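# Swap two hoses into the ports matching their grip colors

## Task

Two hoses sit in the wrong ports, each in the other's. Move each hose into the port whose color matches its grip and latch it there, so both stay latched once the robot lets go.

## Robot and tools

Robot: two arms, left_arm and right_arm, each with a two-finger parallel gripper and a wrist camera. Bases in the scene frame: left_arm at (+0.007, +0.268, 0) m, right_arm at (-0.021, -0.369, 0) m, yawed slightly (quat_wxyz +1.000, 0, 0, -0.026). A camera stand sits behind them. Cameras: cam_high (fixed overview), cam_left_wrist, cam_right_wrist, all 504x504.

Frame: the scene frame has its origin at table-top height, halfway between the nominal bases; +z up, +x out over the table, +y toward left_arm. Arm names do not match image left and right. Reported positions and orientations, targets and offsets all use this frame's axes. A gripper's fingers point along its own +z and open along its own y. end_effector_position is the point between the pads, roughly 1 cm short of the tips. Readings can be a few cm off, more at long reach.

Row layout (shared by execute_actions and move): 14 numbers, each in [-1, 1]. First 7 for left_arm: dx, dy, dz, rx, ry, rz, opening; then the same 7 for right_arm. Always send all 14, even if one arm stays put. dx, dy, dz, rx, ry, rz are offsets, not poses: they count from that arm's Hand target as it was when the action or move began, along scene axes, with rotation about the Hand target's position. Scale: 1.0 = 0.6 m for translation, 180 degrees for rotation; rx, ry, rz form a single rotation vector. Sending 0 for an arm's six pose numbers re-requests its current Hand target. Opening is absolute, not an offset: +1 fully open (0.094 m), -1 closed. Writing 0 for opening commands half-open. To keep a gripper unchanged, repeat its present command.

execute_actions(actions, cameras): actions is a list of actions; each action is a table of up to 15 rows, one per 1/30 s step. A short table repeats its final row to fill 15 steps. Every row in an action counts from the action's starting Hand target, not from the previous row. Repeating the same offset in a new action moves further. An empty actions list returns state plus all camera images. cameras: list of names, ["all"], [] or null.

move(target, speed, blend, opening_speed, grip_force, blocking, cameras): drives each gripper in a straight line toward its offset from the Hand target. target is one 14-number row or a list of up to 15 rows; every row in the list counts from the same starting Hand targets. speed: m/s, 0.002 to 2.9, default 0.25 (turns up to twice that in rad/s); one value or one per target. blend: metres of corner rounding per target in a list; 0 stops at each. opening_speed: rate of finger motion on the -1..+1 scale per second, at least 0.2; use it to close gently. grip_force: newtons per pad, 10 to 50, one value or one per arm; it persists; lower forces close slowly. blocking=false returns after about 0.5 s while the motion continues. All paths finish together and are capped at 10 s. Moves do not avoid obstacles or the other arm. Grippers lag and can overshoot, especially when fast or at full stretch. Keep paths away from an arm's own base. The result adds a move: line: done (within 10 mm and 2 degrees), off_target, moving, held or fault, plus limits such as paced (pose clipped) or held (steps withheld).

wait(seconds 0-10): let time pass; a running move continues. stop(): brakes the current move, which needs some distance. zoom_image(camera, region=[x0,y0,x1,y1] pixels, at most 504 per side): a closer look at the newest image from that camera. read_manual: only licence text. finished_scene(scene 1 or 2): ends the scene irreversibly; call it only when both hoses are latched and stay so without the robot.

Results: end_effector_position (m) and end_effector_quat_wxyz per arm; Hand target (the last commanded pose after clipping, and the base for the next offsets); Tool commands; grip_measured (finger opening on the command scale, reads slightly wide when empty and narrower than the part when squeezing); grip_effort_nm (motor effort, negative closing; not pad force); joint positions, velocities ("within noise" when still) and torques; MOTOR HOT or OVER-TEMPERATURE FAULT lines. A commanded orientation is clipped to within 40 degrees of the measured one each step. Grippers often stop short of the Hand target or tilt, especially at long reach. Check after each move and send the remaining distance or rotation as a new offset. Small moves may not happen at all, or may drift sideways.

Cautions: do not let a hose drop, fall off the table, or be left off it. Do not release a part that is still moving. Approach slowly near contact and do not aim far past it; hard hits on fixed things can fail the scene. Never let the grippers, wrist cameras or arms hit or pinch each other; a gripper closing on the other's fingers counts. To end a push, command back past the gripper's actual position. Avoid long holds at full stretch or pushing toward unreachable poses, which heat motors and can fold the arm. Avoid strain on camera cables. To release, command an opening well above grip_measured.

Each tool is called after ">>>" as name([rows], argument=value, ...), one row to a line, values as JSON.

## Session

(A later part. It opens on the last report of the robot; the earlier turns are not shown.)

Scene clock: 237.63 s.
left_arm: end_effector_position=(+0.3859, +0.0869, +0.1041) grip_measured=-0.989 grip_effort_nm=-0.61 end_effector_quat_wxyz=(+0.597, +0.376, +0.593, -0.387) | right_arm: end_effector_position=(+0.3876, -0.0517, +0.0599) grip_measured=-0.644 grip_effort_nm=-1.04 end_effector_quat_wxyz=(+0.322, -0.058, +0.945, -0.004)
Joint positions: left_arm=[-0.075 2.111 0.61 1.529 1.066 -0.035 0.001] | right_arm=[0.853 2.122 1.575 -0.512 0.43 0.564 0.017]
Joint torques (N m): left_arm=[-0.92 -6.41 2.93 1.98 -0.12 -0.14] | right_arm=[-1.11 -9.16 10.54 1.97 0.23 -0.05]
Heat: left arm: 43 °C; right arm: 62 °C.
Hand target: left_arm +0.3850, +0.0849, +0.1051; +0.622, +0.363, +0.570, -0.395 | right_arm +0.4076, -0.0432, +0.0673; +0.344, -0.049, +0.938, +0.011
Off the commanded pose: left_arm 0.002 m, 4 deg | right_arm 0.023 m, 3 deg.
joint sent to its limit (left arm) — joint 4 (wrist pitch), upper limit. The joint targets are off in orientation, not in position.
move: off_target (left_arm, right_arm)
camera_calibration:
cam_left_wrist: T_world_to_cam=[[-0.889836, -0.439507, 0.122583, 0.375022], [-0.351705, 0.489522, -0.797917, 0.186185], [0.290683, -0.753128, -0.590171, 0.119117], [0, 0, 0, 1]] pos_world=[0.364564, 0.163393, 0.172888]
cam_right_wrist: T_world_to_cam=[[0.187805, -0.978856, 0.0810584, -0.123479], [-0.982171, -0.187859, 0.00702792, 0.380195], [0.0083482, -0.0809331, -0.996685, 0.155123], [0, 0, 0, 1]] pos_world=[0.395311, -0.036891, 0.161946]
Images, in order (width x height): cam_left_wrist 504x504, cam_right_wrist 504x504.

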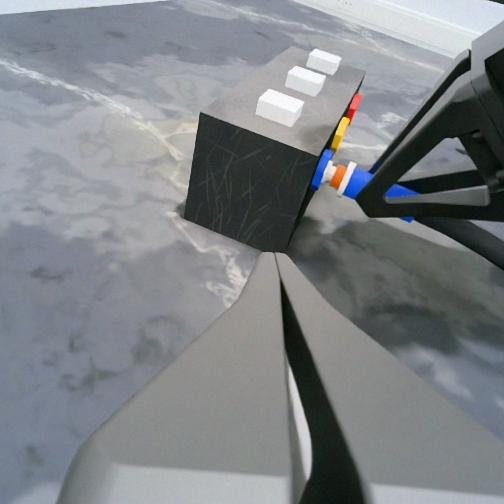

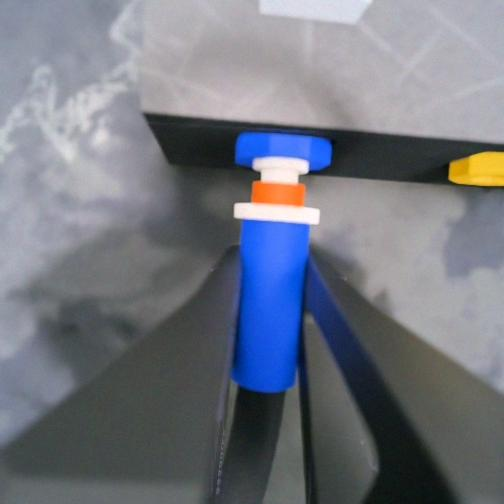

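>>> move(target=[0,0,0,0,0,0,-1, 0.05,0.006,0.02,0.0061,-0.0496,0,-0.95], speed=0.08, cameras=["cam_left_wrist","cam_right_wrist"])

>>> zoom_image(camera="cam_left_wrist", region=[290, 100, 440, 250])

>>> zoom_image(camera="cam_right_wrist", region=[200, 80, 360, 240])

Scene clock: 239.27 s.
left_arm: end_effector_position=(+0.3859, +0.0869, +0.1041) grip_measured=-0.989 grip_effort_nm=-0.61 end_effector_quat_wxyz=(+0.597, +0.376, +0.593, -0.387) | right_arm: end_effector_position=(+0.3903, -0.0524, +0.0618) grip_measured=-0.644 grip_effort_nm=-1.05 end_effector_quat_wxyz=(+0.329, -0.083, +0.941, -0.017)
Joint positions: left_arm=[-0.075 2.111 0.61 1.529 1.066 -0.035 0.001] | right_arm=[0.852 2.122 1.575 -0.503 0.444 0.504 0.017]
Joint torques (N m): left_arm=[-0.88 -6.41 2.92 1.98 -0.12 -0.15] | right_arm=[-2.17 -9.54 7.39 3.85 0.88 -0.03]
Heat: left arm: 43 °C; right arm: 62 °C.
Hand target: left_arm +0.3850, +0.0849, +0.1051; +0.622, +0.363, +0.570, -0.395 | right_arm +0.4375, -0.0396, +0.0793; +0.416, -0.046, +0.908, +0.016
Off the commanded pose: left_arm 0.002 m, 4 deg | right_arm 0.052 m, 12 deg.
joint sent to its limit (left arm) — joint 4 (wrist pitch), upper limit. The joint targets are off in orientation, not in position.
move: off_target (left_arm, right_arm)
camera_calibration:
cam_left_wrist: T_world_to_cam=[[-0.889836, -0.439507, 0.122583, 0.375022], [-0.351705, 0.489522, -0.797917, 0.186185], [0.290683, -0.753128, -0.590171, 0.119117], [0, 0, 0, 1]] pos_world=[0.364564, 0.163393, 0.172888]
cam_right_wrist: T_world_to_cam=[[0.225192, -0.966578, 0.122535, -0.14134], [-0.97388, -0.227058, -0.00130034, 0.377873], [0.0290794, -0.119042, -0.992463, 0.146667], [0, 0, 0, 1]] pos_world=[0.395566, -0.0333577, 0.163372]
Images, in order (width x height): cam_left_wrist 504x504, cam_right_wrist 504x504.

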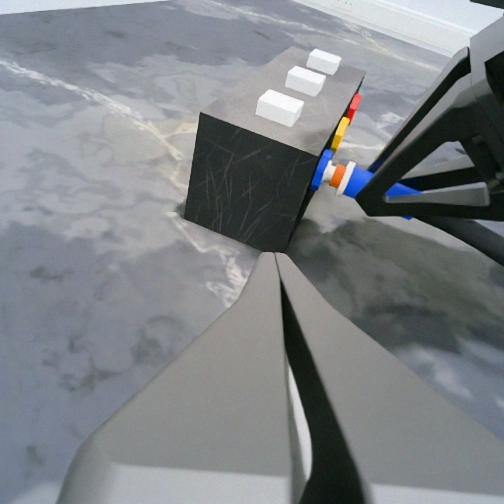

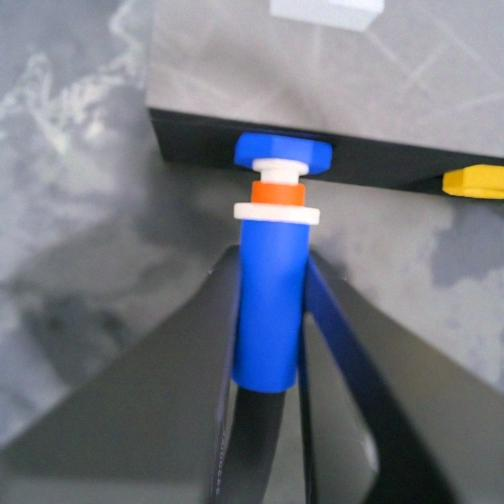

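Scaled by 3.360 from the camera's 504x504 image, which has a finer 720x720 frame.

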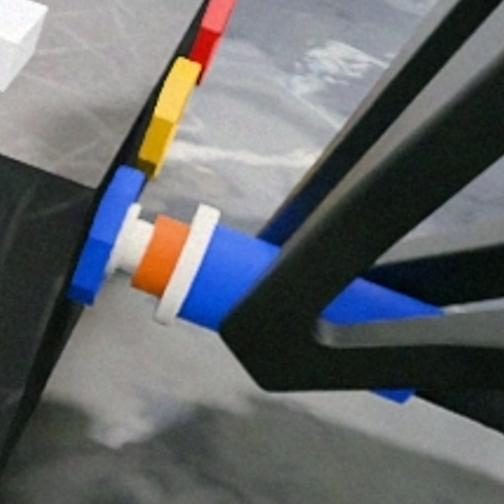

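Scaled by 3.150 from the camera's 504x504 image, which has a finer 720x720 frame.

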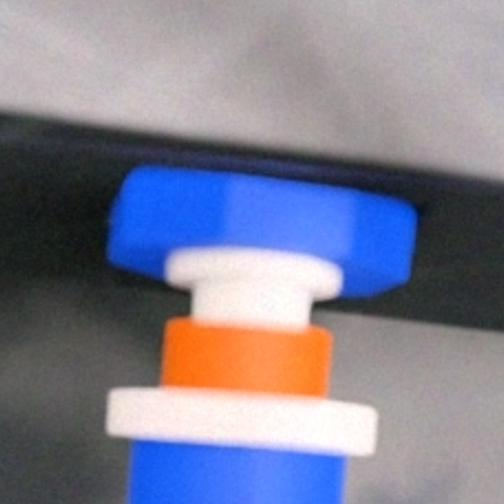

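>>> move(target=[0,0,0,0,0,0,-1, 0.035,-0.004,0.02,0.0055,-0.0447,-0.035,-0.95], speed=0.08, cameras=["cam_left_wrist","cam_right_wrist"])

>>> zoom_image(camera="cam_left_wrist", region=[290, 100, 440, 250])

>>> zoom_image(camera="cam_right_wrist", region=[200, 80, 360, 240])

Scene clock: 242.13 s.
left_arm: end_effector_position=(+0.3859, +0.0869, +0.1041) grip_measured=-0.989 grip_effort_nm=-0.61 end_effector_quat_wxyz=(+0.597, +0.376, +0.593, -0.387) | right_arm: end_effector_position=(+0.3911, -0.0519, +0.0610) grip_measured=-0.644 grip_effort_nm=-1.05 end_effector_quat_wxyz=(+0.356, -0.069, +0.931, -0.044)
Joint positions: left_arm=[-0.075 2.111 0.61 1.529 1.066 -0.035 0.001] | right_arm=[0.881 2.14 1.57 -0.477 0.542 0.534 0.017]
Joint torques (N m): left_arm=[-0.9 -6.41 2.91 1.98 -0.12 -0.15] | right_arm=[-3.75 -9.72 8.5 4.39 1.41 0.2]
Heat: left arm: 43 °C; right arm: 61 °C.
Hand target: left_arm +0.3850, +0.0849, +0.1051; +0.622, +0.363, +0.570, -0.395 | right_arm +0.4586, -0.0420, +0.0915; +0.480, +0.006, +0.877, -0.002
Off the commanded pose: left_arm 0.002 m, 4 deg | right_arm 0.075 m, 18 deg.
joint sent to its limit (left arm) — joint 4 (wrist pitch), upper limit. The joint targets are off in orientation, not in position.
move: off_target (left_arm, right_arm)
camera_calibration:
cam_left_wrist: T_world_to_cam=[[-0.889836, -0.439507, 0.122583, 0.375022], [-0.351705, 0.489522, -0.797917, 0.186185], [0.290683, -0.753128, -0.590171, 0.119117], [0, 0, 0, 1]] pos_world=[0.364564, 0.163393, 0.172888]
cam_right_wrist: T_world_to_cam=[[0.174053, -0.969786, 0.170939, -0.124043], [-0.981004, -0.18586, -0.0555625, 0.387069], [0.0856545, -0.158021, -0.983714, 0.121157], [0, 0, 0, 1]] pos_world=[0.390929, -0.0292094, 0.161894]
Images, in order (width x height): cam_left_wrist 504x504, cam_right_wrist 504x504.

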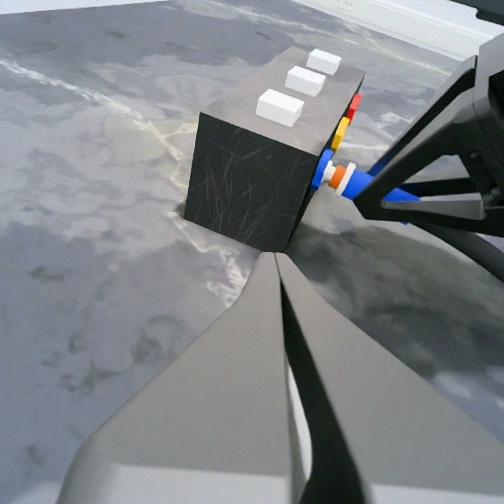

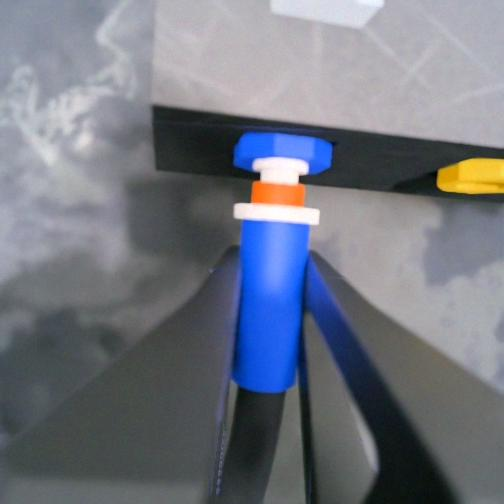

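Scaled by 3.360 from the camera's 504x504 image, which has a finer 720x720 frame.

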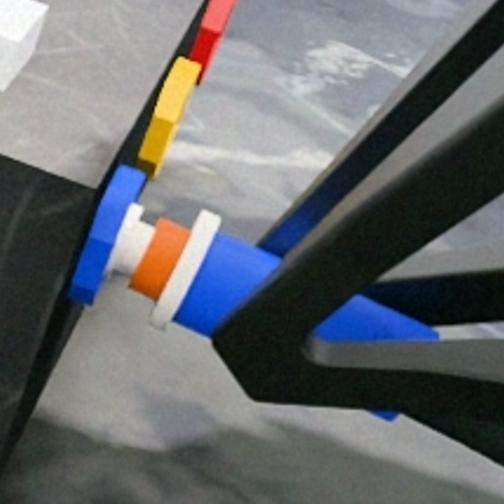

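Scaled by 3.150 from the camera's 504x504 image, which has a finer 720x720 frame.

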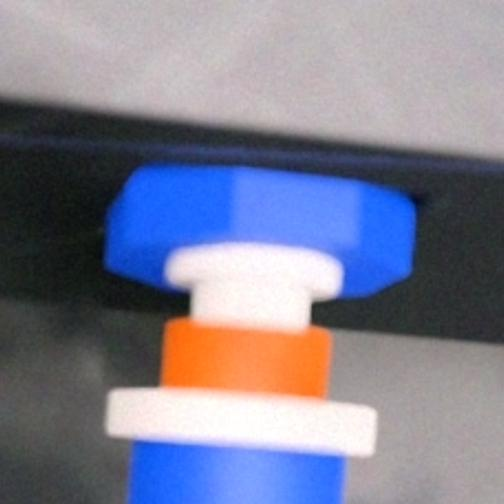

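>>> move(target=[0,0,0,0,0,0,-1, 0.06,0.004,0.045,0.0055,-0.0447,0,-0.95], speed=0.1, cameras=["cam_left_wrist","cam_right_wrist"])

>>> zoom_image(camera="cam_left_wrist", region=[290, 100, 440, 250])

>>> zoom_image(camera="cam_right_wrist", region=[200, 80, 360, 240])

Scene clock: 245.37 s.
left_arm: end_effector_position=(+0.3859, +0.0869, +0.1041) grip_measured=-0.989 grip_effort_nm=-0.60 end_effector_quat_wxyz=(+0.597, +0.376, +0.593, -0.387) | right_arm: end_effector_position=(+0.3925, -0.0529, +0.0622) grip_measured=-0.644 grip_effort_nm=-1.05 end_effector_quat_wxyz=(+0.360, -0.087, +0.927, -0.055)
Joint positions: left_arm=[-0.075 2.111 0.61 1.529 1.066 -0.035 0.001] | right_arm=[0.881 2.14 1.569 -0.472 0.555 0.49 0.017]
Joint torques (N m): left_arm=[-0.91 -6.41 2.93 1.98 -0.12 -0.14] | right_arm=[-6.15 -11.02 10.54 5.27 1.79 -0.01]
Heat: left arm: 43 °C; right arm: 61 °C.
Hand target: left_arm +0.3850, +0.0849, +0.1051; +0.622, +0.363, +0.570, -0.395 | right_arm +0.4945, -0.0396, +0.1183; +0.540, +0.010, +0.842, +0.006
Off the commanded pose: left_arm 0.002 m, 4 deg | right_arm 0.117 m, 26 deg.
joint sent to its limit (left arm) — joint 4 (wrist pitch), upper limit. The joint targets are off in orientation, not in position.
move: off_target (left_arm, right_arm)
camera_calibration:
cam_left_wrist: T_world_to_cam=[[-0.889836, -0.439507, 0.122583, 0.375022], [-0.351705, 0.489522, -0.797917, 0.186185], [0.290683, -0.753128, -0.590171, 0.119117], [0, 0, 0, 1]] pos_world=[0.364564, 0.163393, 0.172888]
cam_right_wrist: T_world_to_cam=[[0.197881, -0.958492, 0.20527, -0.136371], [-0.975172, -0.213734, -0.0579477, 0.38463], [0.0994157, -0.188707, -0.976988, 0.114679], [0, 0, 0, 1]] pos_world=[0.390665, -0.0268612, 0.162322]
Images, in order (width x height): cam_left_wrist 504x504, cam_right_wrist 504x504.

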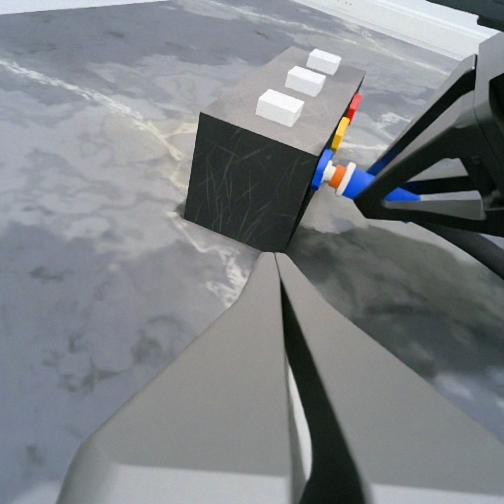

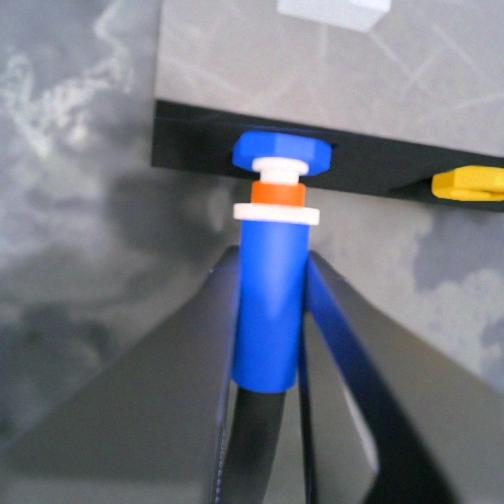

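Scaled by 3.360 from the camera's 504x504 image, which has a finer 720x720 frame.

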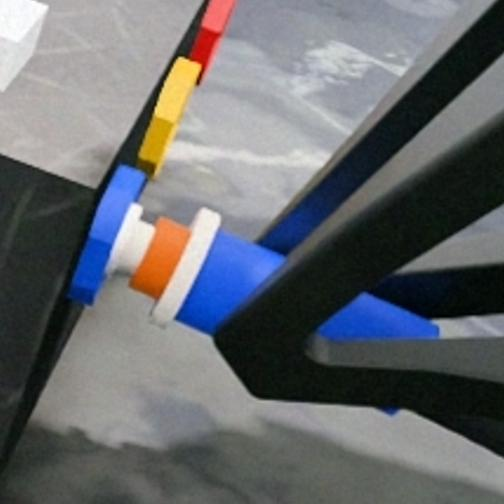

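Scaled by 3.150 from the camera's 504x504 image, which has a finer 720x720 frame.

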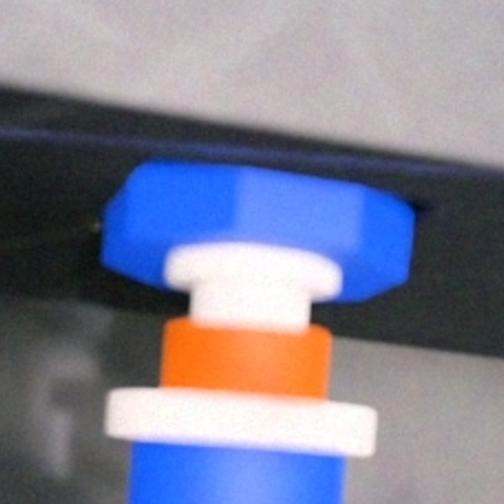

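>>> move(target=[0,0,0,0,0,0,-1, 0,0,0.015,0.004,-0.033,-0.04,-0.95], speed=0.1, cameras=["cam_left_wrist","cam_right_wrist"])

>>> zoom_image(camera="cam_left_wrist", region=[290, 100, 440, 250])

>>> zoom_image(camera="cam_right_wrist", region=[200, 80, 360, 240])

Scene clock: 249.77 s.
left_arm: end_effector_position=(+0.3859, +0.0869, +0.1041) grip_measured=-0.989 grip_effort_nm=-0.61 end_effector_quat_wxyz=(+0.597, +0.376, +0.593, -0.387) | right_arm: end_effector_position=(+0.3946, -0.0509, +0.0602) grip_measured=-0.644 grip_effort_nm=-1.05 end_effector_quat_wxyz=(+0.403, -0.053, +0.910, -0.086)
Joint positions: left_arm=[-0.075 2.111 0.61 1.529 1.066 -0.035 0.001] | right_arm=[0.919 2.178 1.567 -0.424 0.695 0.555 0.017]
Joint torques (N m): left_arm=[-0.91 -6.41 2.92 1.98 -0.12 -0.14] | right_arm=[-6.15 -11.37 12.23 5.14 2.16 0.15]
Heat: left arm: 43 °C; right arm: 61 °C.
Hand target: left_arm +0.3850, +0.0849, +0.1051; +0.622, +0.363, +0.570, -0.395 | right_arm +0.4946, -0.0395, +0.1275; +0.582, +0.067, +0.810, -0.022
Off the commanded pose: left_arm 0.002 m, 4 deg | right_arm 0.121 m, 28 deg.
joint sent to its limit (left arm) — joint 4 (wrist pitch), upper limit. The joint targets are off in orientation, not in position.
move: off_target (left_arm, right_arm)
camera_calibration:
cam_left_wrist: T_world_to_cam=[[-0.889836, -0.439507, 0.122583, 0.375022], [-0.351705, 0.489522, -0.797917, 0.186185], [0.290683, -0.753128, -0.590171, 0.119117], [0, 0, 0, 1]] pos_world=[0.364564, 0.163393, 0.172888]
cam_right_wrist: T_world_to_cam=[[0.0995333, -0.963831, 0.247231, -0.0984326], [-0.978479, -0.139942, -0.151638, 0.397739], [0.180751, -0.226818, -0.957018, 0.0776361], [0, 0, 0, 1]] pos_world=[0.384944, -0.0216026, 0.158947]
Images, in order (width x height): cam_left_wrist 504x504, cam_right_wrist 504x504.

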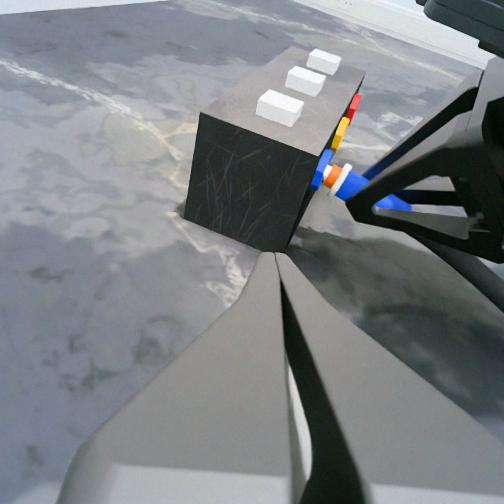

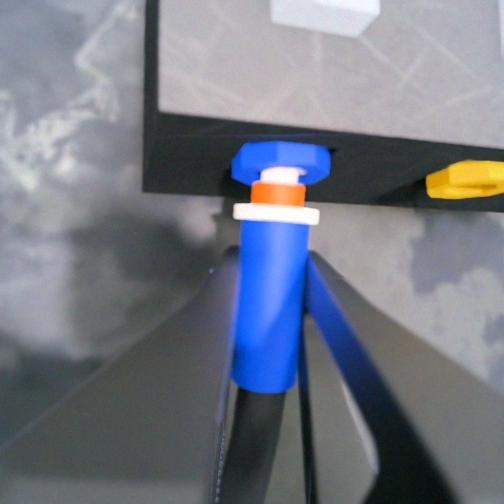

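Scaled by 3.360 from the camera's 504x504 image, which has a finer 720x720 frame.

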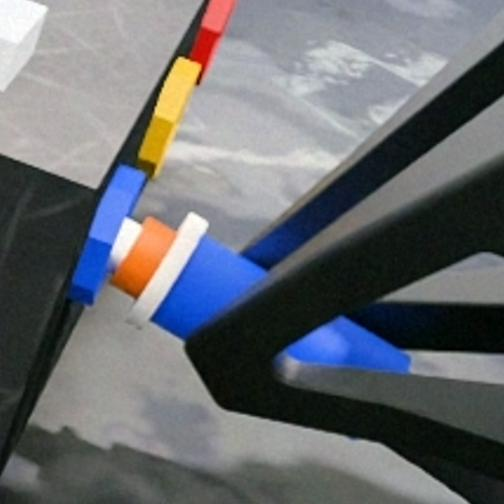

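Scaled by 3.150 from the camera's 504x504 image, which has a finer 720x720 frame.

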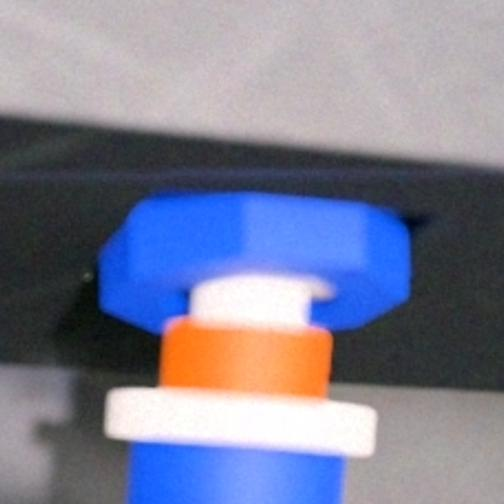

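>>> move(target=[0,0,0,0,0,0,-1, 0,0,0.06,0,0,0,-0.95], speed=0.1, cameras=["cam_left_wrist","cam_right_wrist"])

>>> zoom_image(camera="cam_left_wrist", region=[290, 100, 440, 250])

>>> zoom_image(camera="cam_right_wrist", region=[200, 80, 360, 240])

Scene clock: 251.07 s.
left_arm: end_effector_position=(+0.3859, +0.0869, +0.1041) grip_measured=-0.989 grip_effort_nm=-0.61 end_effector_quat_wxyz=(+0.597, +0.376, +0.593, -0.387) | right_arm: end_effector_position=(+0.3943, -0.0513, +0.0603) grip_measured=-0.644 grip_effort_nm=-1.04 end_effector_quat_wxyz=(+0.402, -0.057, +0.909, -0.090)
Joint positions: left_arm=[-0.075 2.111 0.61 1.529 1.066 -0.035 0.001] | right_arm=[0.92 2.178 1.567 -0.427 0.698 0.545 0.017]
Joint torques (N m): left_arm=[-0.9 -6.41 2.91 1.98 -0.12 -0.15] | right_arm=[-6 -16.27 13.97 4.65 2.21 0.03]
Heat: left arm: 43 °C; right arm: 62 °C.
Hand target: left_arm +0.3850, +0.0849, +0.1051; +0.622, +0.363, +0.570, -0.395 | right_arm +0.4946, -0.0396, +0.1634; +0.582, +0.067, +0.810, -0.022
Off the commanded pose: left_arm 0.002 m, 4 deg | right_arm 0.144 m, 29 deg.
joint sent to its limit (left arm) — joint 4 (wrist pitch), upper limit. The joint targets are off in orientation, not in position.
move: off_target (left_arm, right_arm)
camera_calibration:
cam_left_wrist: T_world_to_cam=[[-0.889836, -0.439507, 0.122583, 0.375022], [-0.351705, 0.489522, -0.797917, 0.186185], [0.290683, -0.753128, -0.590171, 0.119117], [0, 0, 0, 1]] pos_world=[0.364564, 0.163393, 0.172888]
cam_right_wrist: T_world_to_cam=[[0.104774, -0.960504, 0.257788, -0.101379], [-0.97781, -0.14678, -0.149478, 0.396645], [0.181412, -0.236406, -0.954569, 0.0767186], [0, 0, 0, 1]] pos_world=[0.384547, -0.0210184, 0.158657]
Images, in order (width x height): cam_left_wrist 504x504, cam_right_wrist 504x504.

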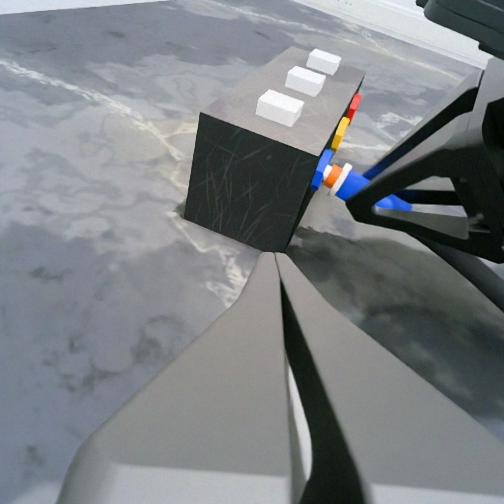

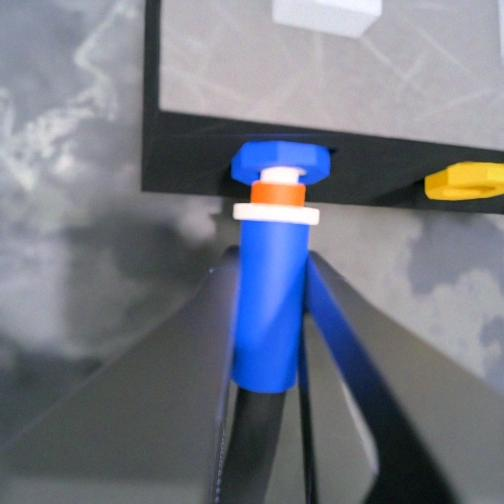

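Scaled by 3.360 from the camera's 504x504 image, which has a finer 720x720 frame.

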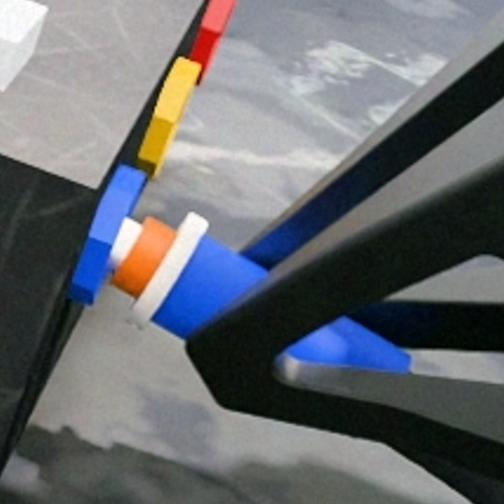

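Scaled by 3.150 from the camera's 504x504 image, which has a finer 720x720 frame.

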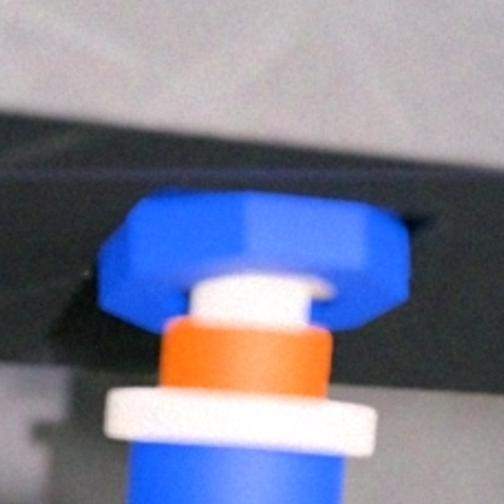

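>>> move(target=[0,0,0,0,0,0,-1, 0.01,0.001,0.03,0.0055,-0.0447,0,-0.95], speed=0.1, cameras=["cam_left_wrist"])

>>> zoom_image(camera="cam_left_wrist", region=[290, 100, 440, 250])

Scene clock: 252.70 s.
left_arm: end_effector_position=(+0.3859, +0.0869, +0.1041) grip_measured=-0.989 grip_effort_nm=-0.61 end_effector_quat_wxyz=(+0.597, +0.376, +0.593, -0.387) | right_arm: end_effector_position=(+0.3951, -0.0510, +0.0627) grip_measured=-0.644 grip_effort_nm=-1.05 end_effector_quat_wxyz=(+0.406, -0.062, +0.907, -0.093)
Joint positions: left_arm=[-0.075 2.111 0.61 1.529 1.066 -0.035 0.001] | right_arm=[0.921 2.176 1.567 -0.422 0.706 0.531 0.017]
Joint torques (N m): left_arm=[-0.9 -6.41 2.92 1.98 -0.12 -0.14] | right_arm=[-5.33 -18.13 11.48 5.47 2.76 0.05]
Heat: left arm: 43 °C; right arm: 64 °C.
Hand target: left_arm +0.3850, +0.0849, +0.1051; +0.622, +0.363, +0.570, -0.395 | right_arm +0.5006, -0.0389, +0.1813; +0.637, +0.073, +0.768, -0.011
Off the commanded pose: left_arm 0.002 m, 4 deg | right_arm 0.159 m, 36 deg.
joint sent to its limit (left arm) — joint 4 (wrist pitch), upper limit. The joint targets are off in orientation, not in position.
move: off_target (left_arm, right_arm)
camera_calibration:
cam_left_wrist: T_world_to_cam=[[-0.889836, -0.439507, 0.122583, 0.375022], [-0.351705, 0.489522, -0.797917, 0.186185], [0.290683, -0.753128, -0.590171, 0.119117], [0, 0, 0, 1]] pos_world=[0.364564, 0.163393, 0.172888]
Images, in order (width x height): cam_left_wrist 504x504.

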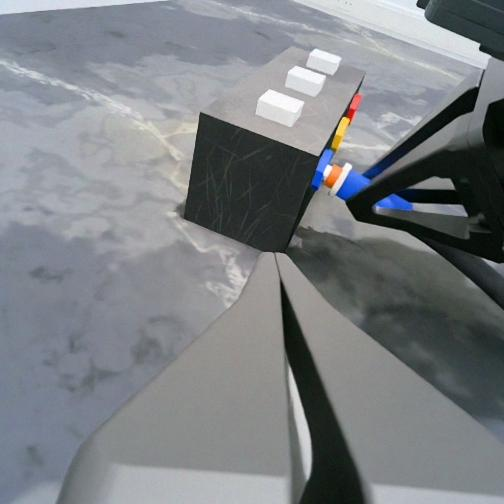

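Scaled by 3.360 from the camera's 504x504 image, which has a finer 720x720 frame.

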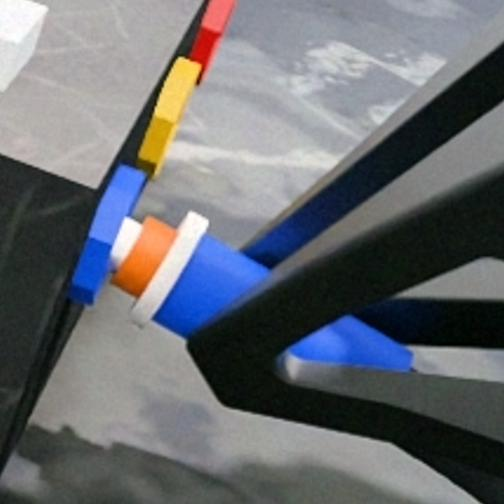

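>>> move(target=[0,0,0,0,0,0,-1, 0,0.0,0.06,0,0,0,-0.95], speed=0.15, cameras=["cam_left_wrist"])

>>> zoom_image(camera="cam_left_wrist", region=[290, 100, 440, 250])

Scene clock: 254.00 s.
left_arm: end_effector_position=(+0.3859, +0.0869, +0.1041) grip_measured=-0.989 grip_effort_nm=-0.61 end_effector_quat_wxyz=(+0.597, +0.376, +0.593, -0.387) | right_arm: end_effector_position=(+0.3948, -0.0517, +0.0628) grip_measured=-0.644 grip_effort_nm=-1.05 end_effector_quat_wxyz=(+0.407, -0.076, +0.905, -0.101)
Joint positions: left_arm=[-0.075 2.111 0.61 1.529 1.066 -0.035 0.001] | right_arm=[0.922 2.172 1.558 -0.413 0.711 0.496 0.017]
Joint torques (N m): left_arm=[-0.9 -6.41 2.92 1.98 -0.12 -0.14] | right_arm=[-5.34 -22.83 13.15 5.13 2.72 0.04]
Heat: left arm: 43 °C; right arm: 66 °C.
Hand target: left_arm +0.3850, +0.0849, +0.1051; +0.622, +0.363, +0.570, -0.395 | right_arm +0.5006, -0.0390, +0.2174; +0.637, +0.073, +0.768, -0.010
Off the commanded pose: left_arm 0.002 m, 4 deg | right_arm 0.188 m, 37 deg.
joint sent to its limit (left arm) — joint 4 (wrist pitch), upper limit. The joint targets are off in orientation, not in position.
move: off_target (left_arm, right_arm)
camera_calibration:
cam_left_wrist: T_world_to_cam=[[-0.889836, -0.439507, 0.122583, 0.375022], [-0.351705, 0.489522, -0.797917, 0.186185], [0.290683, -0.753128, -0.590171, 0.119117], [0, 0, 0, 1]] pos_world=[0.364564, 0.163393, 0.172888]
Images, in order (width x height): cam_left_wrist 504x504.

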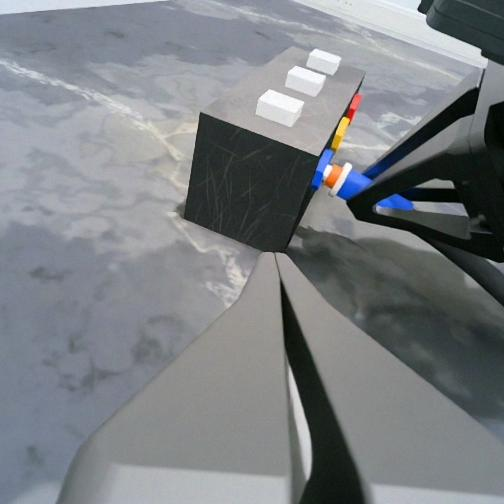

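Scaled by 3.360 from the camera's 504x504 image, which has a finer 720x720 frame.

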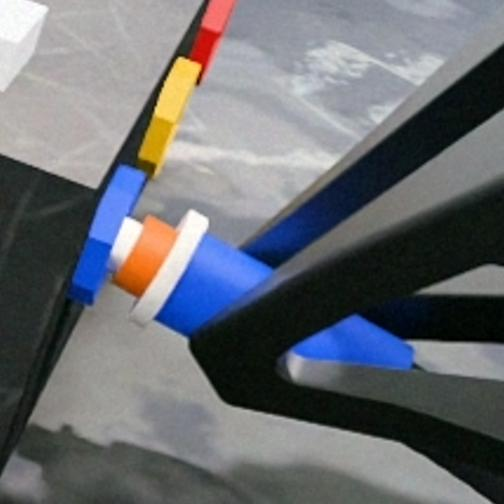

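>>> move([
  [0,0,0,0,0,0,-1, 0.02,0.0,-0.12,0,0,0.015,-0.95],
  [0,0,0,0,0,0,-1, 0.03,0.0,-0.04,0,0,-0.015,-0.95],
  [0,0,0,0,0,0,-1, 0.03,0.0,-0.1,0,0,0,-0.95],
], speed=0.3, blend=[0.02,0.02,0], cameras=["cam_left_wrist","cam_right_wrist"])

>>> zoom_image(camera="cam_left_wrist", region=[290, 100, 440, 250])

>>> zoom_image(camera="cam_right_wrist", region=[200, 80, 360, 240])

Scene clock: 255.47 s.
left_arm: end_effector_position=(+0.3859, +0.0869, +0.1041) grip_measured=-0.989 grip_effort_nm=-0.61 end_effector_quat_wxyz=(+0.597, +0.376, +0.593, -0.387) | right_arm: end_effector_position=(+0.3940, -0.0506, +0.0688) grip_measured=-0.644 grip_effort_nm=-1.05 end_effector_quat_wxyz=(+0.416, -0.069, +0.903, -0.085)
Joint positions: left_arm=[-0.075 2.111 0.61 1.529 1.066 -0.035 0.001] | right_arm=[0.922 2.145 1.526 -0.372 0.702 0.501 0.017]
Joint torques (N m): left_arm=[-0.9 -6.42 2.92 1.98 -0.12 -0.15] | right_arm=[-7.86 -11.73 14.06 5.8 2.47 0.05]
Heat: left arm: 43 °C; right arm: 68 °C.
Hand target: left_arm +0.3850, +0.0849, +0.1051; +0.622, +0.363, +0.570, -0.395 | right_arm +0.5186, -0.0389, +0.1573; +0.637, +0.073, +0.768, -0.011
Off the commanded pose: left_arm 0.002 m, 4 deg | right_arm 0.153 m, 35 deg.
joint sent to its limit (left arm) — joint 4 (wrist pitch), upper limit. The joint targets are off in orientation, not in position.
move: off_target (left_arm, right_arm); blend cut to 0.018 m at target 2
camera_calibration:
cam_left_wrist: T_world_to_cam=[[-0.889836, -0.439507, 0.122583, 0.375022], [-0.351705, 0.489522, -0.797917, 0.186185], [0.290683, -0.753128, -0.590171, 0.119117], [0, 0, 0, 1]] pos_world=[0.364564, 0.163393, 0.172888]
cam_right_wrist: T_world_to_cam=[[0.125393, -0.957271, 0.260595, -0.111065], [-0.968557, -0.17501, -0.176831, 0.394545], [0.214882, -0.230227, -0.949116, 0.0719069], [0, 0, 0, 1]] pos_world=[0.380615, -0.0207154, 0.166959]
Images, in order (width x height): cam_left_wrist 504x504, cam_right_wrist 504x504.

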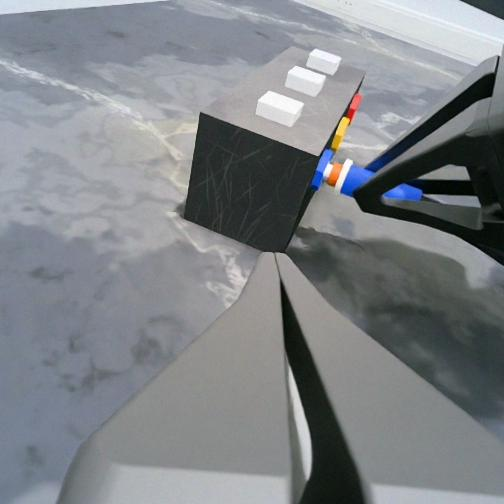

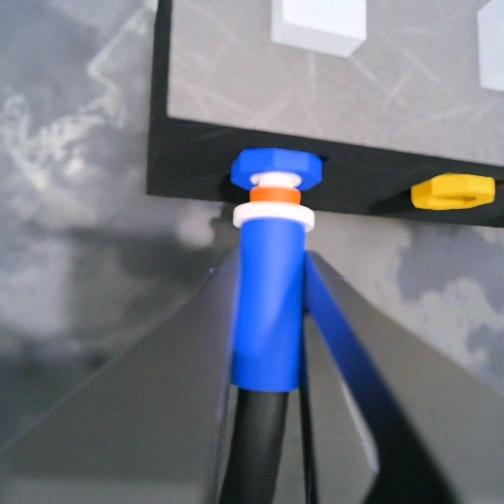

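Scaled by 3.360 from the camera's 504x504 image, which has a finer 720x720 frame.

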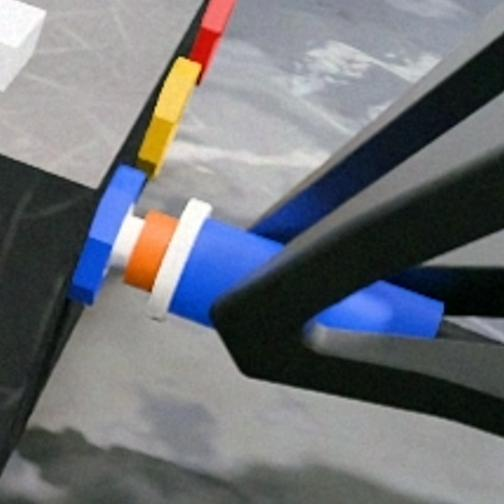

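Scaled by 3.150 from the camera's 504x504 image, which has a finer 720x720 frame.

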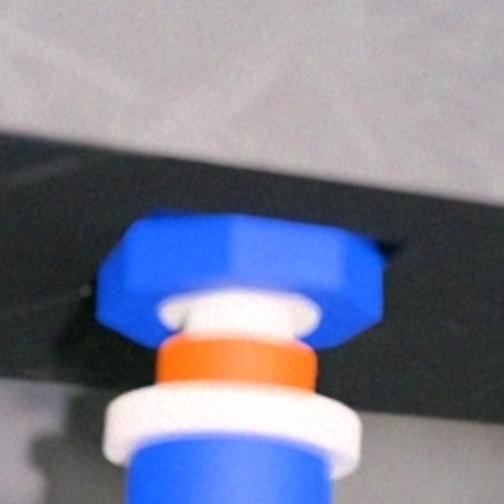

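>>> move(target=[0,0,0,0,0,0,-1, 0.06,0.0,-0.02,0,0,-0.012,-0.95], speed=0.3, cameras=["cam_left_wrist","cam_right_wrist"])

>>> zoom_image(camera="cam_left_wrist", region=[290, 100, 440, 250])

>>> zoom_image(camera="cam_right_wrist", region=[200, 80, 360, 240])

Scene clock: 256.80 s.
left_arm: end_effector_position=(+0.3859, +0.0869, +0.1041) grip_measured=-0.989 grip_effort_nm=-0.61 end_effector_quat_wxyz=(+0.597, +0.376, +0.593, -0.387) | right_arm: end_effector_position=(+0.4034, -0.0503, +0.0659) grip_measured=-0.644 grip_effort_nm=-1.05 end_effector_quat_wxyz=(+0.421, -0.076, +0.897, -0.109)
Joint positions: left_arm=[-0.075 2.111 0.61 1.529 1.066 -0.035 0.001] | right_arm=[0.918 2.191 1.577 -0.386 0.739 0.472 0.017]
Joint torques (N m): left_arm=[-0.9 -6.41 2.92 1.98 -0.13 -0.15] | right_arm=[-11.06 -9.36 16.94 5.99 2.14 0.13]
Heat: left arm: 43 °C; right arm: 69 °C.
Hand target: left_arm +0.3850, +0.0849, +0.1051; +0.622, +0.363, +0.570, -0.395 | right_arm +0.5545, -0.0389, +0.1452; +0.636, +0.087, +0.766, -0.022
Off the commanded pose: left_arm 0.002 m, 4 deg | right_arm 0.171 m, 36 deg.
joint sent to its limit (left arm) — joint 4 (wrist pitch), upper limit. The joint targets are off in orientation, not in position.
move: off_target (left_arm, right_arm)
camera_calibration:
cam_left_wrist: T_world_to_cam=[[-0.889836, -0.439507, 0.122583, 0.375022], [-0.351705, 0.489522, -0.797917, 0.186185], [0.290683, -0.753128, -0.590171, 0.119117], [0, 0, 0, 1]] pos_world=[0.364564, 0.163393, 0.172888]
cam_right_wrist: T_world_to_cam=[[0.11575, -0.944134, 0.308567, -0.109667], [-0.966867, -0.17826, -0.182734, 0.402731], [0.227531, -0.277192, -0.933485, 0.0586772], [0, 0, 0, 1]] pos_world=[0.38873, -0.0154849, 0.162207]
Images, in order (width x height): cam_left_wrist 504x504, cam_right_wrist 504x504.

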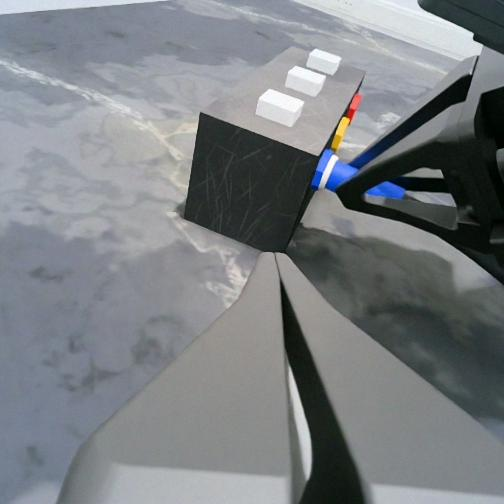

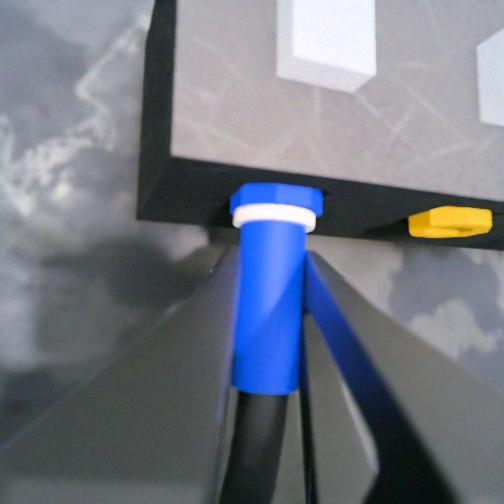

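Scaled by 3.360 from the camera's 504x504 image, which has a finer 720x720 frame.

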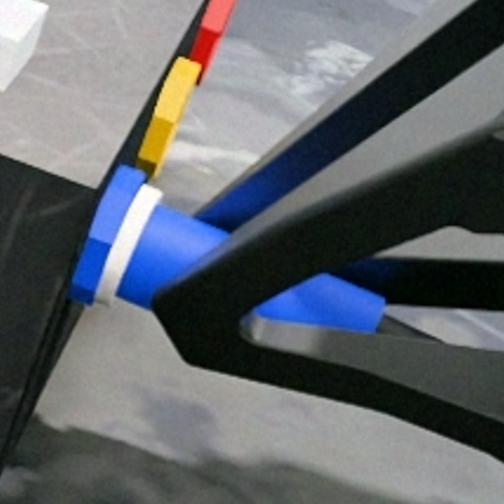

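Scaled by 3.150 from the camera's 504x504 image, which has a finer 720x720 frame.

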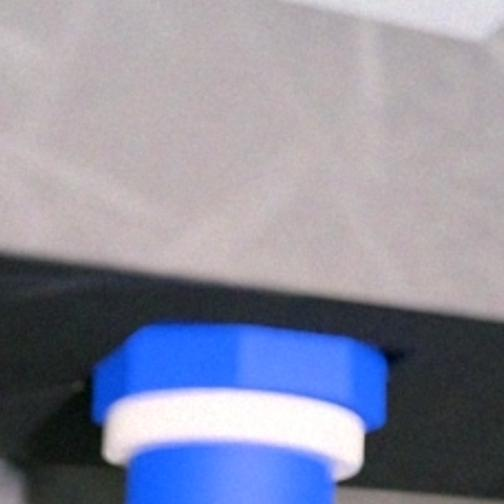

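>>> move(target=[0,0,0,0,0,0,-1, -0.235,-0.009,-0.1237,-0.0967,0.1685,0.0495,-0.95], speed=0.2)

>>> move(target=[0,0,0,0,0,0,-1, -0.06,-0.007,0,0,0,0,-0.95], speed=0.1, cameras=["cam_left_wrist","cam_right_wrist"])

>>> zoom_image(camera="cam_left_wrist", region=[290, 100, 440, 250])

Scene clock: 258.93 s.
left_arm: end_effector_position=(+0.3859, +0.0869, +0.1041) grip_measured=-0.989 grip_effort_nm=-0.61 end_effector_quat_wxyz=(+0.597, +0.376, +0.593, -0.387) | right_arm: end_effector_position=(+0.3979, -0.0495, +0.0628) grip_measured=-0.644 grip_effort_nm=-1.04 end_effector_quat_wxyz=(+0.401, -0.092, +0.904, -0.115)
Joint positions: left_arm=[-0.075 2.111 0.61 1.529 1.066 -0.035 0.001] | right_arm=[0.922 2.197 1.606 -0.454 0.716 0.467 0.017]
Joint torques (N m): left_arm=[-0.9 -6.42 2.92 1.98 -0.12 -0.14] | right_arm=[-0.75 -9.87 10.41 1.77 0.57 0.05]
Heat: left arm: 43 °C; right arm: 68 °C.
Hand target: left_arm +0.3850, +0.0849, +0.1051; +0.622, +0.363, +0.570, -0.395 | right_arm +0.4136, -0.0443, +0.0712; +0.421, -0.076, +0.897, -0.110
Off the commanded pose: left_arm 0.002 m, 4 deg | right_arm 0.018 m, 3 deg.
joint sent to its limit (left arm) — joint 4 (wrist pitch), upper limit. The joint targets are off in orientation, not in position.
move: off_target (left_arm, right_arm)

Scene clock: 259.83 s.
left_arm: end_effector_position=(+0.3859, +0.0869, +0.1041) grip_measured=-0.989 grip_effort_nm=-0.61 end_effector_quat_wxyz=(+0.597, +0.376, +0.593, -0.387) | right_arm: end_effector_position=(+0.3942, -0.0473, +0.0604) grip_measured=-0.644 grip_effort_nm=-1.05 end_effector_quat_wxyz=(+0.423, -0.081, +0.895, -0.113)
Joint positions: left_arm=[-0.075 2.111 0.61 1.529 1.066 -0.035 0.001] | right_arm=[0.94 2.189 1.549 -0.372 0.756 0.48 0.017]
Joint torques (N m): left_arm=[-0.88 -6.41 2.92 1.98 -0.12 -0.15] | right_arm=[2.39 -15.68 4.11 0.9 0.45 0.53]
Heat: left arm: 43 °C; right arm: 68 °C.
Hand target: left_arm +0.3850, +0.0849, +0.1051; +0.622, +0.363, +0.570, -0.395 | right_arm +0.3777, -0.0486, +0.0711; +0.420, -0.076, +0.897, -0.110
Off the commanded pose: left_arm 0.002 m, 4 deg | right_arm 0.020 m, 1 deg.
joint sent to its limit (left arm) — joint 4 (wrist pitch), upper limit. The joint targets are off in orientation, not in position.
move: off_target (left_arm, right_arm)
camera_calibration:
cam_left_wrist: T_world_to_cam=[[-0.889836, -0.439507, 0.122583, 0.375022], [-0.351705, 0.489522, -0.797917, 0.186185], [0.290683, -0.753128, -0.590171, 0.119117], [0, 0, 0, 1]] pos_world=[0.364564, 0.163393, 0.172888]
cam_right_wrist: T_world_to_cam=[[0.121149, -0.939464, 0.320515, -0.10669], [-0.964786, -0.18739, -0.184587, 0.392299], [0.233475, -0.286866, -0.929084, 0.0533969], [0, 0, 0, 1]] pos_world=[0.378943, -0.0114008, 0.156219]
Images, in order (width x height): cam_left_wrist 504x504, cam_right_wrist 504x504.

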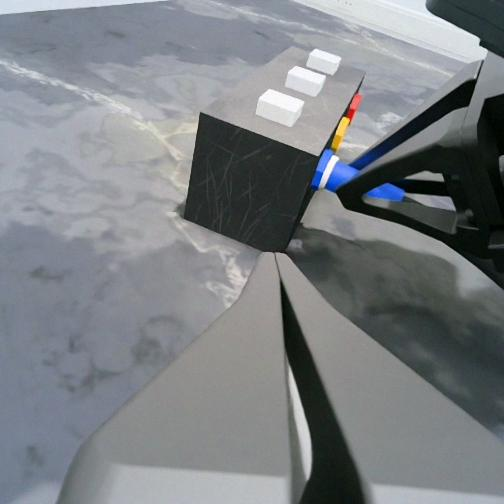

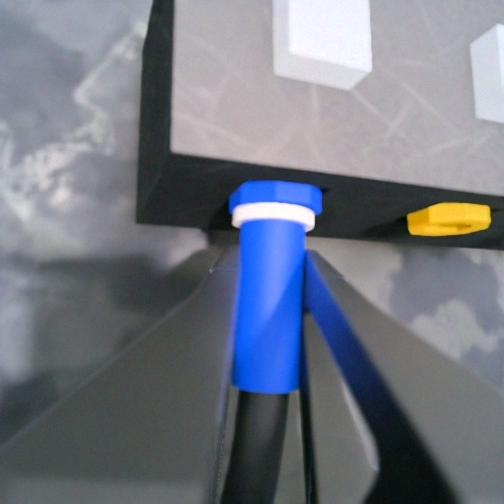

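Scaled by 3.360 from the camera's 504x504 image, which has a finer 720x720 frame.

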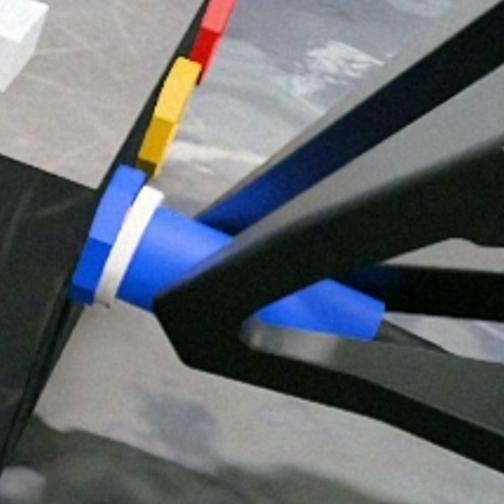

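>>> move([
  [0,0,0,0,0,0,-1, 0.035,0.004,0,0,0,0,-0.95],
  [0,0,0,0,0,0,-1, 0.035,0.004,0,0,0,0,0.1],
], speed=0.15)

>>> move(target=[0,0,0,0,0,0,-1, -0.09,-0.02,0.11,0,0,0,0.1], speed=0.15, cameras=["all"])

Scene clock: 261.33 s.
left_arm: end_effector_position=(+0.3859, +0.0869, +0.1041) grip_measured=-0.989 grip_effort_nm=-0.61 end_effector_quat_wxyz=(+0.597, +0.376, +0.593, -0.387) | right_arm: end_effector_position=(+0.3915, -0.0514, +0.0581) grip_measured=+0.098 grip_effort_nm=0.11 end_effector_quat_wxyz=(+0.407, -0.092, +0.900, -0.122)
Joint positions: left_arm=[-0.075 2.111 0.61 1.529 1.066 -0.035 0.001] | right_arm=[0.936 2.189 1.561 -0.421 0.743 0.474 0.052]
Joint torques (N m): left_arm=[-0.91 -6.39 2.92 1.98 -0.12 -0.14] | right_arm=[-0.02 -11.95 9.24 1.42 0.41 0.24]
Heat: left arm: 43 °C; right arm: 69 °C.
Hand target: left_arm +0.3850, +0.0849, +0.1051; +0.622, +0.363, +0.570, -0.395 | right_arm +0.3985, -0.0460, +0.0711; +0.420, -0.077, +0.897, -0.110
Off the commanded pose: left_arm 0.002 m, 4 deg | right_arm 0.016 m, 3 deg.
joint sent to its limit (left arm) — joint 4 (wrist pitch), upper limit. The joint targets are off in orientation, not in position.
move: off_target (left_arm, right_arm); target 2's new opening was sent with right_arm's hand 0.011 m and 1 deg from that target

Scene clock: 262.70 s.
left_arm: end_effector_position=(+0.3859, +0.0869, +0.1041) grip_measured=-0.989 grip_effort_nm=-0.61 end_effector_quat_wxyz=(+0.597, +0.376, +0.593, -0.387) | right_arm: end_effector_position=(+0.3456, -0.0548, +0.1216) grip_measured=+0.098 grip_effort_nm=0.11 end_effector_quat_wxyz=(+0.408, -0.090, +0.901, -0.118)
Joint positions: left_arm=[-0.075 2.111 0.61 1.529 1.066 -0.035 0.001] | right_arm=[1.015 2.013 1.561 -0.66 0.777 0.575 0.052]
Joint torques (N m): left_arm=[-0.9 -6.41 2.92 1.98 -0.13 -0.15] | right_arm=[0.38 -13.64 6.02 1.29 0.53 0.24]
Heat: left arm: 43 °C; right arm: 69 °C.
Hand target: left_arm +0.3850, +0.0849, +0.1051; +0.622, +0.363, +0.570, -0.395 | right_arm +0.3446, -0.0581, +0.1371; +0.420, -0.076, +0.897, -0.110
Off the commanded pose: left_arm 0.002 m, 4 deg | right_arm 0.016 m, 2 deg.
joint sent to its limit (left arm) — joint 4 (wrist pitch), upper limit. The joint targets are off in orientation, not in position.
move: off_target (left_arm, right_arm)
camera_calibration:
cam_left_wrist: T_world_to_cam=[[-0.889836, -0.439507, 0.122583, 0.375022], [-0.351705, 0.489522, -0.797917, 0.186185], [0.290683, -0.753128, -0.590171, 0.119117], [0, 0, 0, 1]] pos_world=[0.364564, 0.163393, 0.172888]
cam_right_wrist: T_world_to_cam=[[0.137217, -0.932835, 0.333151, -0.13424], [-0.969144, -0.195961, -0.14953, 0.351914], [0.204772, -0.302353, -0.930941, 0.128783], [0, 0, 0, 1]] pos_world=[0.333104, -0.0173248, 0.217234]

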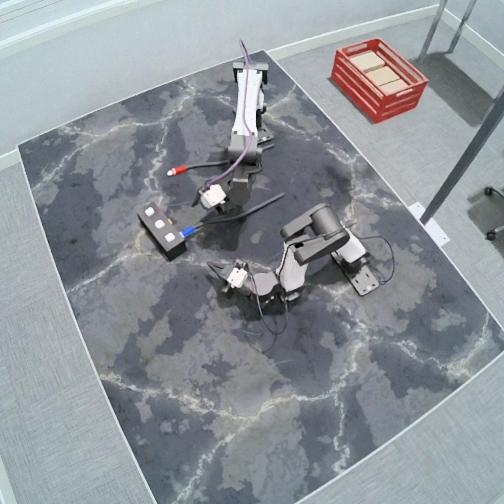

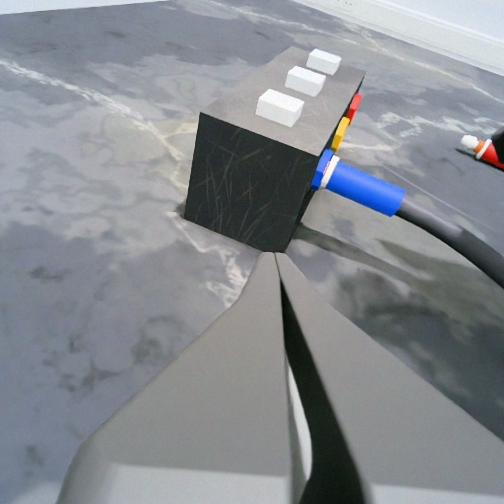

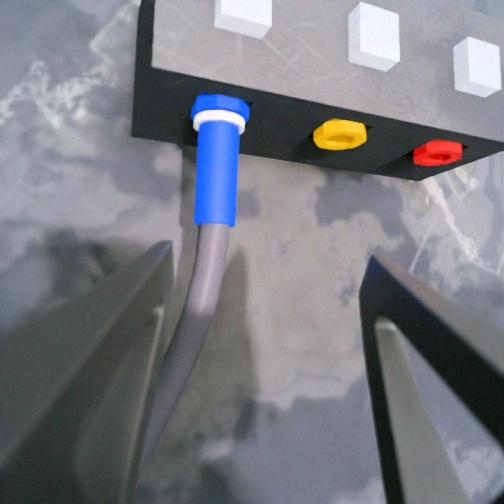

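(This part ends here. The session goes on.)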